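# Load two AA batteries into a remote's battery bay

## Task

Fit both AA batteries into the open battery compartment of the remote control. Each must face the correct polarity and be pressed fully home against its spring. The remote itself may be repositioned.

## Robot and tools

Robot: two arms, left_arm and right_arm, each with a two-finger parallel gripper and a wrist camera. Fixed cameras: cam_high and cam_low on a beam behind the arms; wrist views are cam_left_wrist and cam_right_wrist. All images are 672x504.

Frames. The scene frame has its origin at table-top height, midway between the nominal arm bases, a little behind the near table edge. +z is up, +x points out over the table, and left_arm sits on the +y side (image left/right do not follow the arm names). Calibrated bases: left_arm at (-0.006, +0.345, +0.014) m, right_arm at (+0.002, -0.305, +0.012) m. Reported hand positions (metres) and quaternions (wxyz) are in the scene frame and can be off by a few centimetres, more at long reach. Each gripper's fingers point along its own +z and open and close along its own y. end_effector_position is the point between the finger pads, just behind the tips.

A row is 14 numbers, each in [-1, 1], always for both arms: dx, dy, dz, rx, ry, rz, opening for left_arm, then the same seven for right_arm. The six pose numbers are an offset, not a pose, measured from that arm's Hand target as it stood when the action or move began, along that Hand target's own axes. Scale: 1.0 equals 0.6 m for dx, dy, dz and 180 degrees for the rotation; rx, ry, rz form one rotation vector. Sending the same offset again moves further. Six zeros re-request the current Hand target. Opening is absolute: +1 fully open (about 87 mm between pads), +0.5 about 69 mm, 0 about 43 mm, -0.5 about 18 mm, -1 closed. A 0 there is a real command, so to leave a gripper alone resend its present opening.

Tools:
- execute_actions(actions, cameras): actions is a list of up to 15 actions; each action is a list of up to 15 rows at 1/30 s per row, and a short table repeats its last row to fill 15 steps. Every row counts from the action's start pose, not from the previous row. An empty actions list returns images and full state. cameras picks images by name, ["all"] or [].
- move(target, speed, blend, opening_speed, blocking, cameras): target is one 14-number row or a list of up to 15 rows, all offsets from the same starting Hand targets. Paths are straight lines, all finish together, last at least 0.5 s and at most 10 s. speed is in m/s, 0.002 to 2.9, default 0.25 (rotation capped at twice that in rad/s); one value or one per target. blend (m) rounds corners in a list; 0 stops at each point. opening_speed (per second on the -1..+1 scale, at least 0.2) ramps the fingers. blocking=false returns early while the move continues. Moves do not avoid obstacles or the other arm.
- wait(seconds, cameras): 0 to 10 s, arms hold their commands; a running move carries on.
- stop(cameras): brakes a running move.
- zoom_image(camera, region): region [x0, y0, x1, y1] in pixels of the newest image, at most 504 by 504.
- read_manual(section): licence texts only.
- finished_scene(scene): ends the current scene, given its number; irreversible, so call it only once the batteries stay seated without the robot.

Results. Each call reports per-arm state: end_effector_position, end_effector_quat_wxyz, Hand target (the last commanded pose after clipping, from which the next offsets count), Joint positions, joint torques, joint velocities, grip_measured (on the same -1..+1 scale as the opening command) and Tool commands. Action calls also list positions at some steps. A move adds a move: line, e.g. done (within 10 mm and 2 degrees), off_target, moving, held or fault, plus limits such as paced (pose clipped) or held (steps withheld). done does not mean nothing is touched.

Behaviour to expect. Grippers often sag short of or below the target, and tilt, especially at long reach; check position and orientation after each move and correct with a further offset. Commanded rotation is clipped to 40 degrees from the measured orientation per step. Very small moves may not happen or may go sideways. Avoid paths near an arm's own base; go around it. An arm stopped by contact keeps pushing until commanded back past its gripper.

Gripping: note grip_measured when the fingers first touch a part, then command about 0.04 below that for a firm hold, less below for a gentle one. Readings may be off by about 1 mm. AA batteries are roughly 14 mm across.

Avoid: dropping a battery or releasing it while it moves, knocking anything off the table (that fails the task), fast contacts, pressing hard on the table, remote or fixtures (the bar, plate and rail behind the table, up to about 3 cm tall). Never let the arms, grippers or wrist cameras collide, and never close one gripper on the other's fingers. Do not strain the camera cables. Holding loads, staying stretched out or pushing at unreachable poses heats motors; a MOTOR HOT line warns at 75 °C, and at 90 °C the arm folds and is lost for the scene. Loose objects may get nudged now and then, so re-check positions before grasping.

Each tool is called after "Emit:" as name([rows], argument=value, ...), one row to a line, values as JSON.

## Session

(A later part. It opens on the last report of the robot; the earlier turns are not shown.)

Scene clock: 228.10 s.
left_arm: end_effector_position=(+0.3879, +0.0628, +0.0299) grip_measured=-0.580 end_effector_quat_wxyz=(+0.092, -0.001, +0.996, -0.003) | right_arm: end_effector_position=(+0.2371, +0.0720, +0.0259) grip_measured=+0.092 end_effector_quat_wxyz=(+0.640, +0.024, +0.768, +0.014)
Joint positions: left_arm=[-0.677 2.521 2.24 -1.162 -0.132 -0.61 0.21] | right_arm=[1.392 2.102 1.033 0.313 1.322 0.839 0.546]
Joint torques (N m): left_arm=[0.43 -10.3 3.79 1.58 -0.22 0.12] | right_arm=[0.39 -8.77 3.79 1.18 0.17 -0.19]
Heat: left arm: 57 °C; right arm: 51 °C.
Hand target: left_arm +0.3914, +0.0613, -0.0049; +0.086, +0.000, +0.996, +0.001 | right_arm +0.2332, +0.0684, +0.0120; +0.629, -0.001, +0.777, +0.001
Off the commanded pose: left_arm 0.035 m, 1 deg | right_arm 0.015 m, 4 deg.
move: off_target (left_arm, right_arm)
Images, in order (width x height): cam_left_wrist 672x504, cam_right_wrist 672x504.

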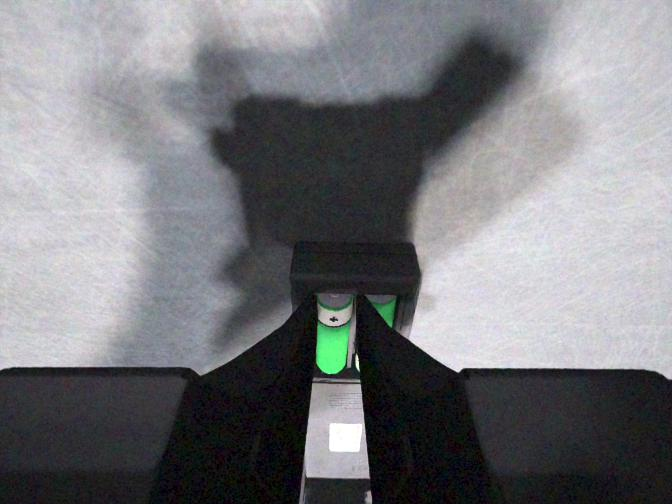

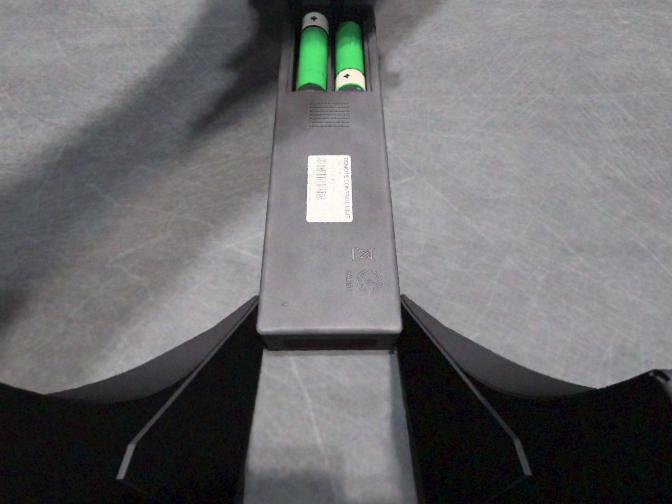

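Emit:
move([
  [0,0.002,0,0,0,0,-0.7,0,0,0,0,0,0,0],
  [0.0937,0.003,-0.03,0,0,0,-0.7,0,0,0,0,0,0,0],
], speed=0.07, cameras=["cam_left_wrist","cam_right_wrist"])

Emit:
zoom_image(camera="cam_left_wrist", region=[250, 200, 430, 380])

Emit:
zoom_image(camera="cam_right_wrist", region=[280, 0, 390, 100])

Scene clock: 230.53 s.
left_arm: end_effector_position=(+0.3810, +0.0650, +0.0312) grip_measured=-0.649 end_effector_quat_wxyz=(+0.163, -0.018, +0.986, -0.015) | right_arm: end_effector_position=(+0.2369, +0.0713, +0.0261) grip_measured=+0.092 end_effector_quat_wxyz=(+0.640, +0.023, +0.768, +0.013)
Joint positions: left_arm=[-0.706 2.322 1.881 -0.877 -0.206 -0.653 0.176] | right_arm=[1.393 2.102 1.033 0.31 1.325 0.839 0.546]
Joint torques (N m): left_arm=[-2.71 -11.43 3.58 0.13 0.31 -0.17] | right_arm=[0.31 -8.76 3.79 1.2 0.13 -0.18]
Heat: left arm: 56 °C; right arm: 51 °C.
Hand target: left_arm +0.3329, +0.0631, +0.0032; +0.086, +0.000, +0.996, +0.000 | right_arm +0.2333, +0.0683, +0.0120; +0.629, -0.001, +0.777, +0.001
Off the commanded pose: left_arm 0.056 m, 9 deg | right_arm 0.015 m, 4 deg.
move: off_target (left_arm, right_arm)
Images, in order (width x height): cam_left_wrist 672x504, cam_right_wrist 672x504.

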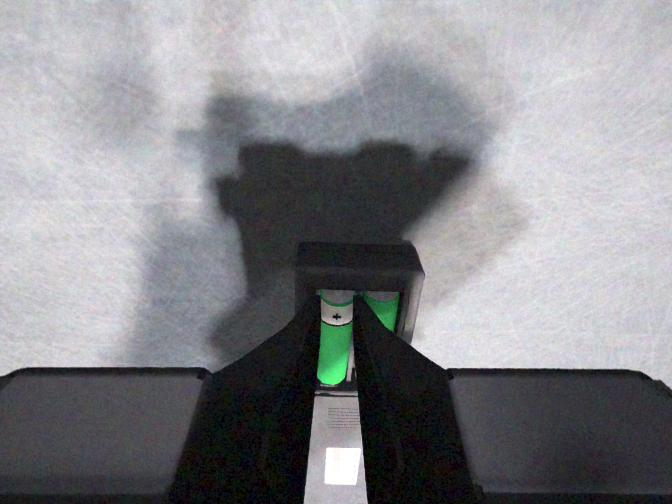

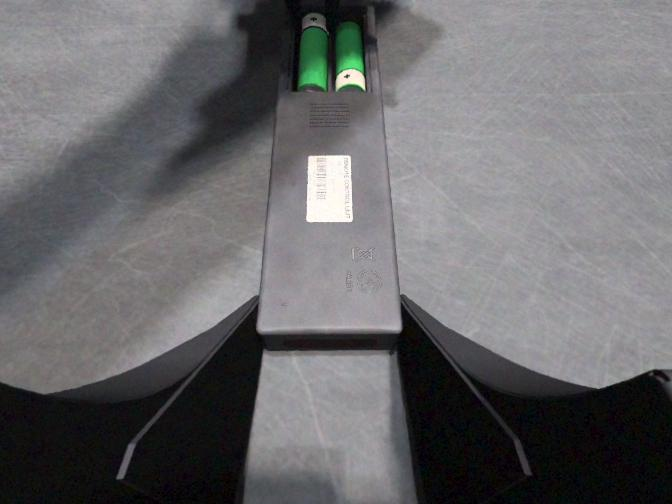

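Scaled by 2.800 from the camera's 672x504 image, which has a finer 960x720 frame.

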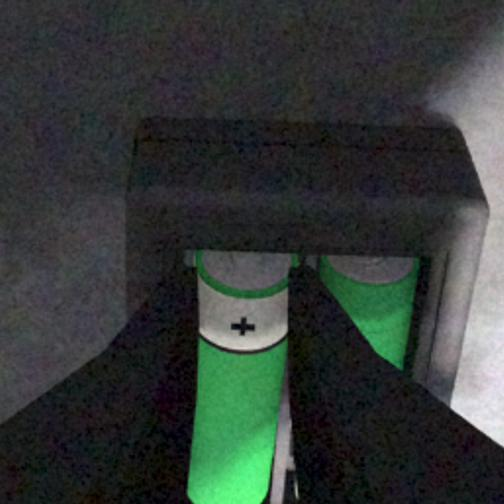

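Scaled by 4.582 from the camera's 672x504 image, which has a finer 960x720 frame.

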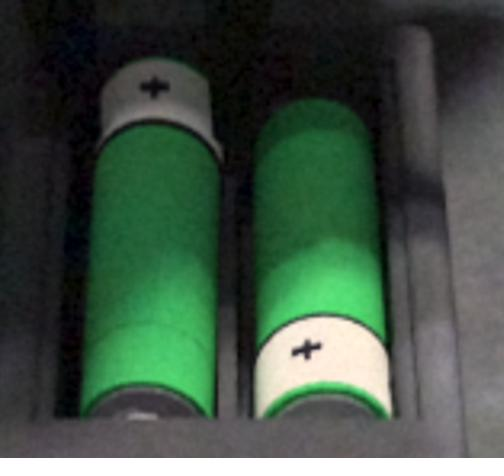

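Emit:
move(target=[0.0457,0.002,0.068,0,0,0,-0.7,0,0,0,0,0,0,0], speed=0.07, cameras=["cam_left_wrist","cam_right_wrist"])

Emit:
zoom_image(camera="cam_left_wrist", region=[250, 200, 430, 380])

Emit:
zoom_image(camera="cam_right_wrist", region=[280, 0, 390, 100])

Scene clock: 231.97 s.
left_arm: end_effector_position=(+0.3790, +0.0653, +0.0285) grip_measured=-0.652 end_effector_quat_wxyz=(+0.208, -0.026, +0.978, -0.026) | right_arm: end_effector_position=(+0.2369, +0.0714, +0.0260) grip_measured=+0.092 end_effector_quat_wxyz=(+0.640, +0.024, +0.768, +0.013)
Joint positions: left_arm=[-0.724 2.235 1.704 -0.705 -0.251 -0.668 0.174] | right_arm=[1.393 2.102 1.033 0.309 1.325 0.841 0.546]
Joint torques (N m): left_arm=[-2.92 -4.41 1.05 0.3 0.69 -0.34] | right_arm=[0.31 -8.77 3.79 1.2 0.14 -0.21]
Heat: left arm: 56 °C; right arm: 51 °C.
Hand target: left_arm +0.3127, +0.0645, -0.0418; +0.085, +0.000, +0.996, +0.001 | right_arm +0.2333, +0.0683, +0.0120; +0.629, -0.001, +0.777, +0.001
Off the commanded pose: left_arm 0.096 m, 15 deg | right_arm 0.015 m, 4 deg.
move: off_target (left_arm, right_arm)
Images, in order (width x height): cam_left_wrist 672x504, cam_right_wrist 672x504.

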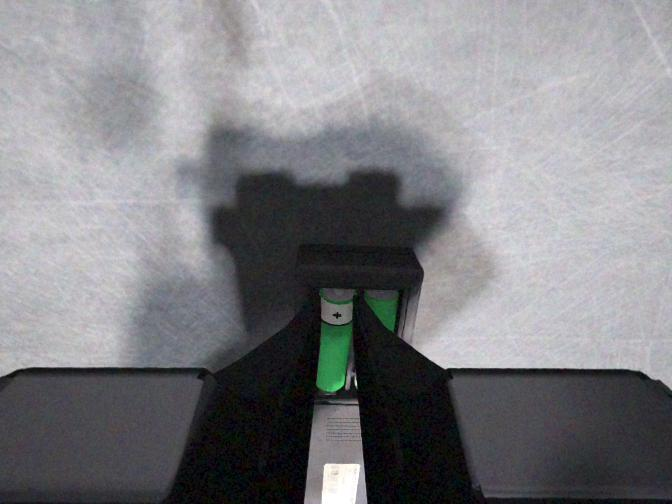

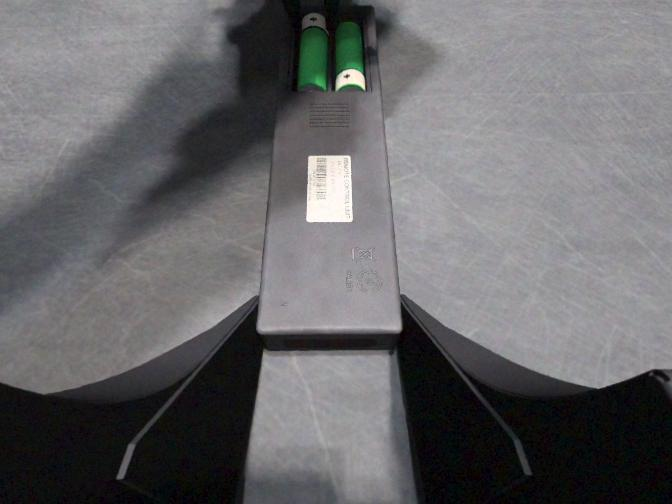

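Scaled by 2.800 from the camera's 672x504 image, which has a finer 960x720 frame.

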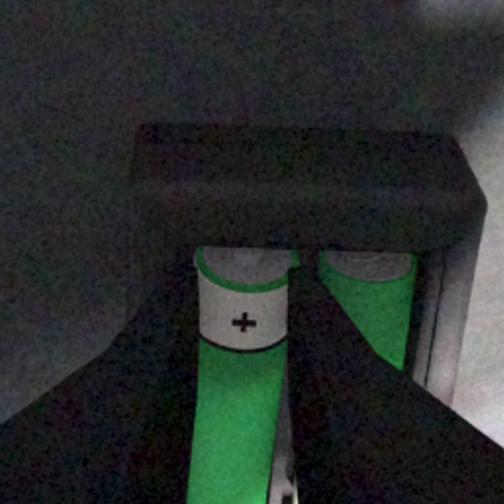

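Scaled by 4.582 from the camera's 672x504 image, which has a finer 960x720 frame.

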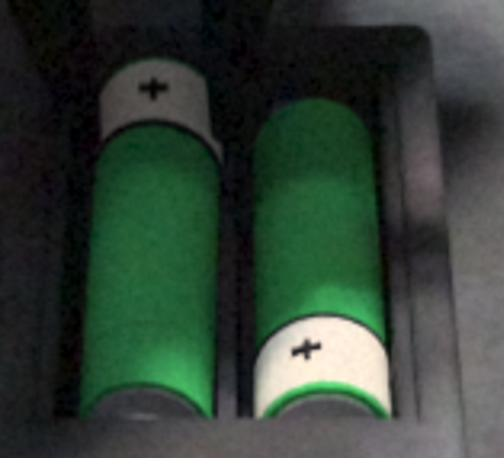

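Emit:
move(target=[-0.0184,0,-0.107,0,0.111,0,-0.75,0,0,0,0,0,0,0], speed=0.1, cameras=["cam_left_wrist","cam_right_wrist"])

Emit:
zoom_image(camera="cam_left_wrist", region=[250, 200, 430, 380])

Emit:
zoom_image(camera="cam_right_wrist", region=[280, 0, 390, 100])

Scene clock: 234.97 s.
left_arm: end_effector_position=(+0.3395, +0.0658, +0.0312) grip_measured=-0.749 end_effector_quat_wxyz=(-0.030, -0.011, +0.999, -0.008) | right_arm: end_effector_position=(+0.2369, +0.0713, +0.0260) grip_measured=+0.092 end_effector_quat_wxyz=(+0.640, +0.025, +0.768, +0.013)
Joint positions: left_arm=[-0.674 2.563 2.296 -1.369 0.017 -0.64 0.125] | right_arm=[1.393 2.102 1.033 0.308 1.326 0.843 0.546]
Joint torques (N m): left_arm=[-1.09 -11.4 8.95 -0.59 0.38 0.14] | right_arm=[0.31 -8.76 3.81 1.21 0.13 -0.22]
Heat: left arm: 56 °C; right arm: 51 °C.
Hand target: left_arm +0.3127, +0.0643, +0.0235; -0.089, +0.000, +0.996, +0.001 | right_arm +0.2333, +0.0683, +0.0120; +0.629, -0.001, +0.777, +0.001
Off the commanded pose: left_arm 0.028 m, 7 deg | right_arm 0.015 m, 4 deg.
move: off_target (left_arm, right_arm)
Images, in order (width x height): cam_left_wrist 672x504, cam_right_wrist 672x504.

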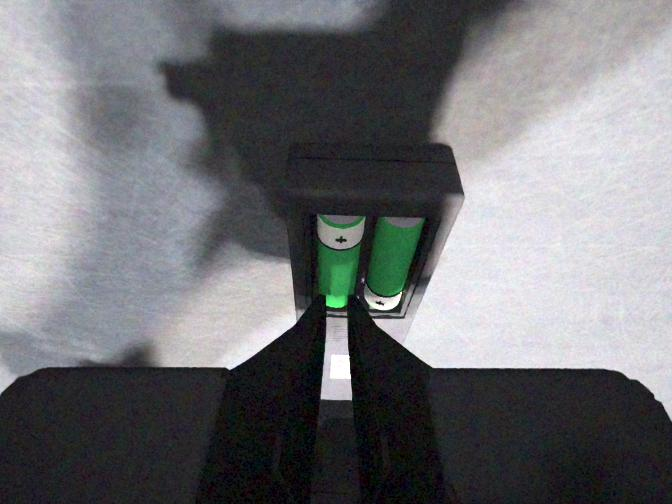

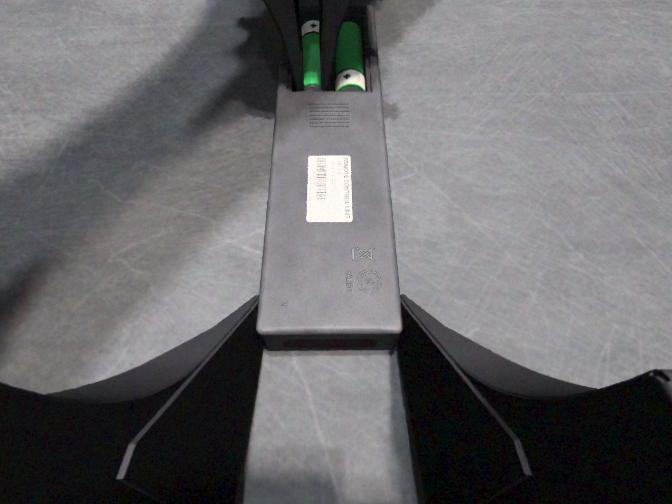

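Scaled by 2.800 from the camera's 672x504 image, which has a finer 960x720 frame.

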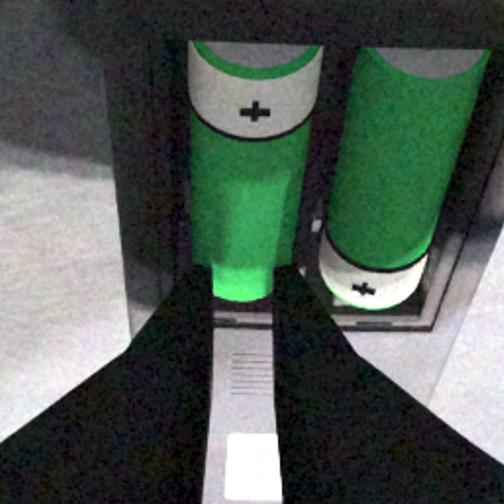

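Scaled by 4.582 from the camera's 672x504 image, which has a finer 960x720 frame.

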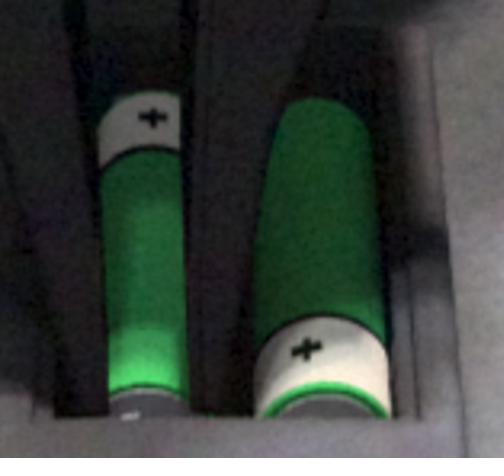

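Emit:
move([
  [0,0,0,0,0,0,-0.6,0,0,0,0,0,0,0],
  [0.017,0,-0.1,0,0,0,-0.6,0,0,0,0,0,0,0],
  [0.15,0.01,-0.19,0,-0.15,0,-0.6,0,0,0,0,0,0,0],
], speed=0.12, cameras=["cam_left_wrist","cam_right_wrist","cam_low"])

Emit:
zoom_image(camera="cam_low", region=[350, 230, 450, 315])

Emit:
zoom_image(camera="cam_right_wrist", region=[280, 0, 390, 100])

Scene clock: 239.43 s.
left_arm: end_effector_position=(+0.2433, +0.0714, +0.1484) grip_measured=-0.600 end_effector_quat_wxyz=(+0.133, +0.004, +0.991, +0.007) | right_arm: end_effector_position=(+0.2357, +0.0721, +0.0259) grip_measured=+0.092 end_effector_quat_wxyz=(+0.640, +0.023, +0.768, +0.014)
Joint positions: left_arm=[-0.925 1.947 1.774 -1.265 -0.235 -0.839 0.2] | right_arm=[1.396 2.102 1.033 0.308 1.325 0.843 0.546]
Joint torques (N m): left_arm=[-0.36 -12.52 6.83 0.97 -0.43 -0.08] | right_arm=[0.05 -8.77 3.81 1.21 0.14 -0.22]
Heat: left arm: 57 °C; right arm: 51 °C.
Hand target: left_arm +0.2443, +0.0703, +0.1515; +0.146, +0.000, +0.989, +0.001 | right_arm +0.2333, +0.0683, +0.0120; +0.629, -0.001, +0.777, +0.001
Off the commanded pose: left_arm 0.003 m, 2 deg | right_arm 0.015 m, 4 deg.
move: off_target (right_arm)
Images, in order (width x height): cam_low 672x504, cam_left_wrist 672x504, cam_right_wrist 672x504.

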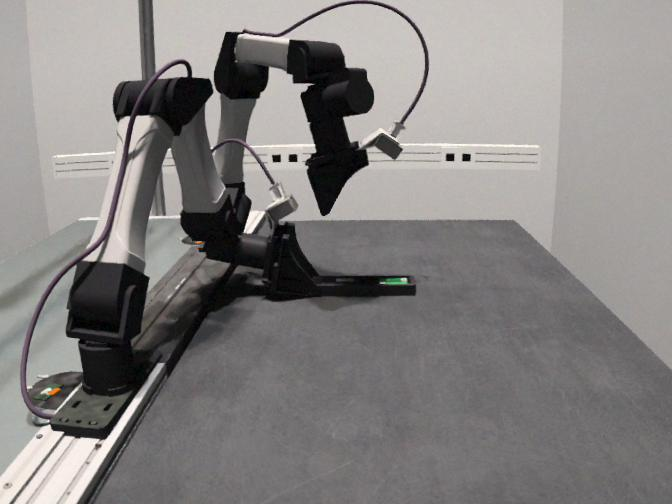

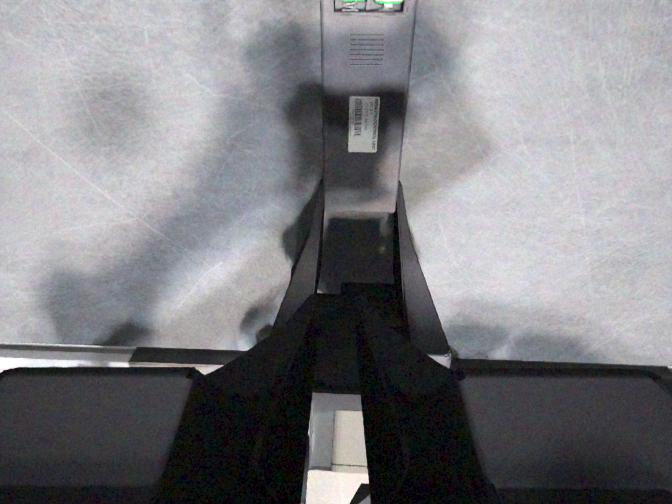

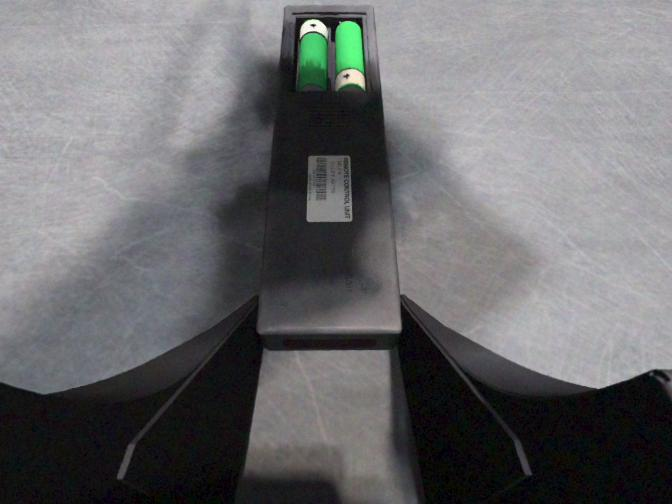

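Scaled by 5.040 from the camera's 672x504 image, which has a finer 960x720 frame.

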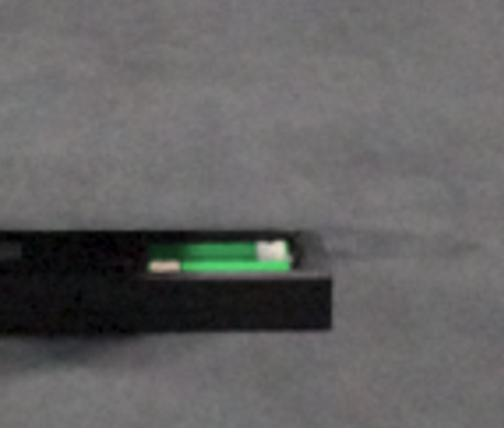

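Scaled by 4.582 from the camera's 672x504 image, which has a finer 960x720 frame.

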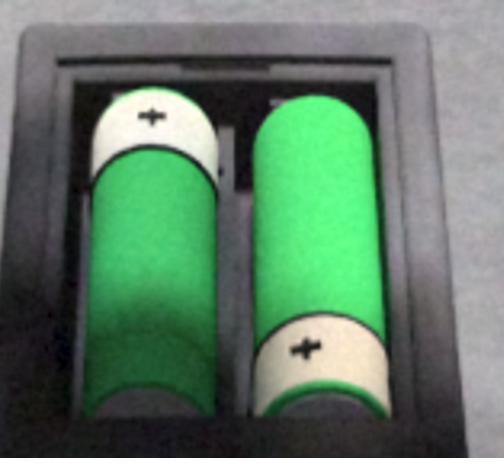

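Emit:
move(target=[-0.15,0,0.02,0,0,0,-0.6,0,0,0,0,0,0,0], speed=0.15, cameras=["cam_left_wrist"])

Emit:
zoom_image(camera="cam_left_wrist", region=[290, 40, 450, 220])

Scene clock: 241.07 s.
left_arm: end_effector_position=(+0.3342, +0.0747, +0.1656) grip_measured=-0.600 end_effector_quat_wxyz=(+0.150, -0.007, +0.989, +0.004) | right_arm: end_effector_position=(+0.2357, +0.0721, +0.0259) grip_measured=+0.092 end_effector_quat_wxyz=(+0.640, +0.023, +0.768, +0.014)
Joint positions: left_arm=[-0.77 2.21 2.237 -1.401 -0.231 -0.699 0.2] | right_arm=[1.396 2.102 1.033 0.308 1.325 0.843 0.546]
Joint torques (N m): left_arm=[-0.28 -10.88 11.6 0.73 -0.18 0.2] | right_arm=[0.05 -8.77 3.82 1.21 0.14 -0.22]
Heat: left arm: 57 °C; right arm: 51 °C.
Hand target: left_arm +0.3338, +0.0702, +0.1661; +0.146, +0.001, +0.989, +0.001 | right_arm +0.2333, +0.0683, +0.0120; +0.629, -0.001, +0.777, +0.001
Off the commanded pose: left_arm 0.004 m, 1 deg | right_arm 0.015 m, 4 deg.
move: off_target (right_arm)
Images, in order (width x height): cam_left_wrist 672x504.

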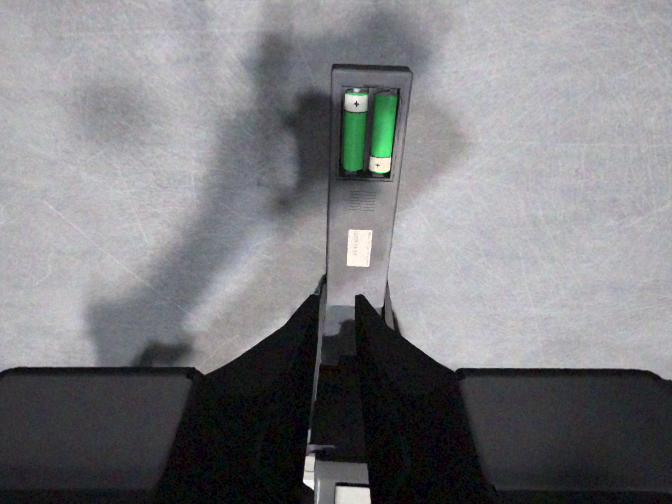

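Scaled by 2.800 from the camera's 672x504 image, which has a finer 960x720 frame.

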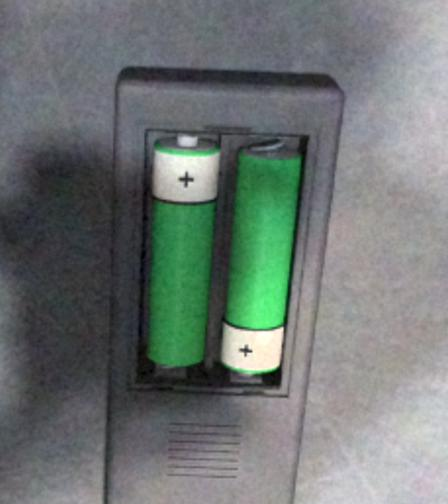

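Emit:
move(target=[0,0,0,0,0,0,-0.6,0,0,0,0,0,0,0.4], opening_speed=0.25, cameras=["cam_left_wrist","cam_right_wrist","cam_low"])

Emit:
zoom_image(camera="cam_low", region=[250, 220, 450, 315])

Emit:
zoom_image(camera="cam_right_wrist", region=[280, 0, 390, 100])

Scene clock: 243.17 s.
left_arm: end_effector_position=(+0.3341, +0.0747, +0.1656) grip_measured=-0.600 end_effector_quat_wxyz=(+0.150, -0.007, +0.989, +0.004) | right_arm: end_effector_position=(+0.2358, +0.0717, +0.0261) grip_measured=+0.400 end_effector_quat_wxyz=(+0.641, +0.022, +0.767, +0.013)
Joint positions: left_arm=[-0.77 2.21 2.237 -1.402 -0.231 -0.699 0.2] | right_arm=[1.396 2.102 1.033 0.308 1.327 0.839 0.7]
Joint torques (N m): left_arm=[-0.27 -10.88 11.62 0.68 -0.18 0.18] | right_arm=[0.06 -8.77 3.81 1.21 0.12 -0.18]
Heat: left arm: 57 °C; right arm: 51 °C.
Hand target: left_arm +0.3339, +0.0701, +0.1661; +0.146, +0.000, +0.989, +0.000 | right_arm +0.2333, +0.0683, +0.0120; +0.629, -0.001, +0.777, +0.001
Off the commanded pose: left_arm 0.005 m, 1 deg | right_arm 0.015 m, 3 deg.
move: off_target (right_arm)
Images, in order (width x height): cam_low 672x504, cam_left_wrist 672x504, cam_right_wrist 672x504.

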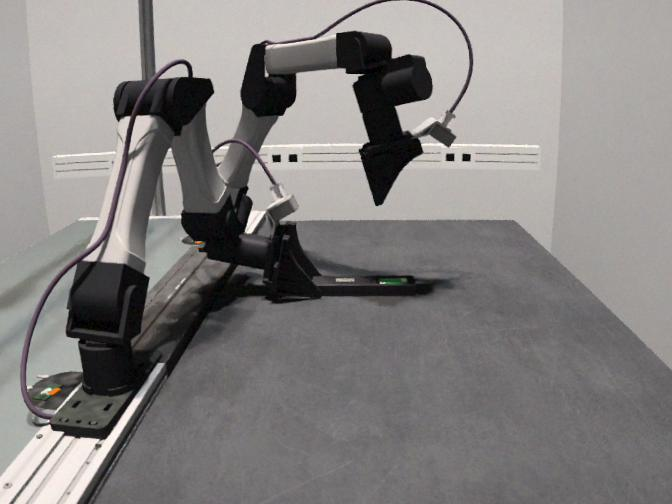

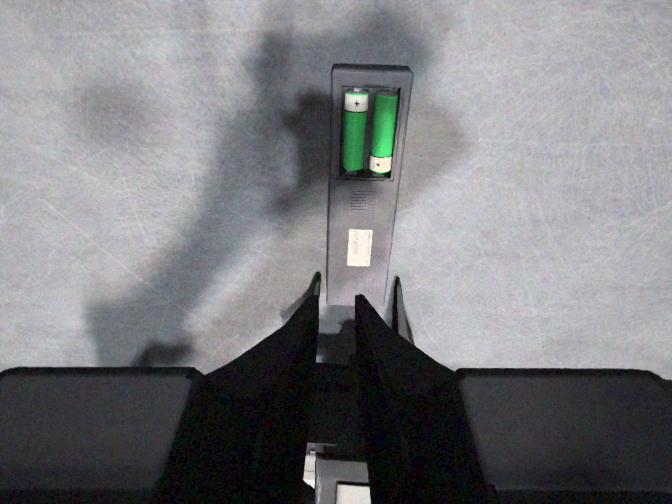

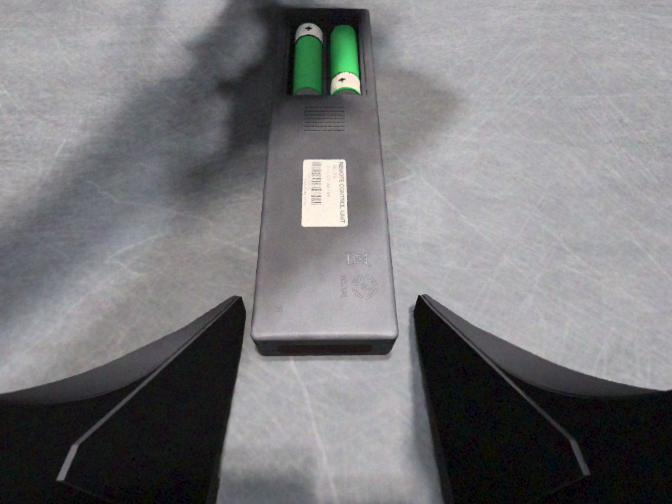

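Scaled by 2.520 from the camera's 672x504 image, which has a finer 960x720 frame.

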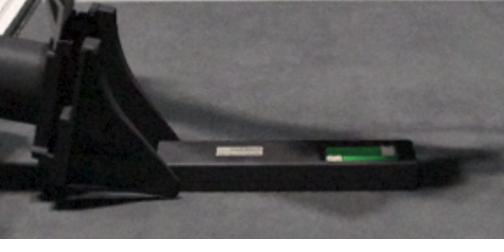

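Scaled by 4.582 from the camera's 672x504 image, which has a finer 960x720 frame.

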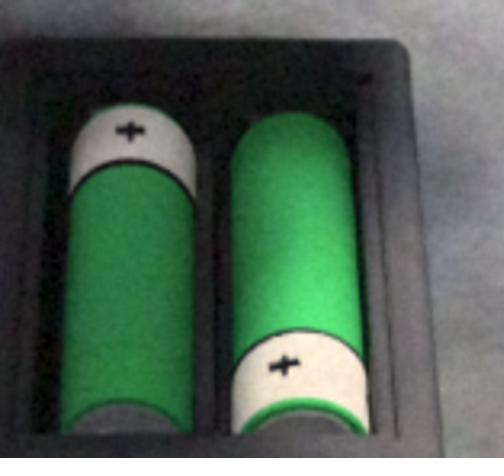

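Free, seated, flat on the table.

Emit:
finished_scene(scene=2)

The scene is finished: the task was done.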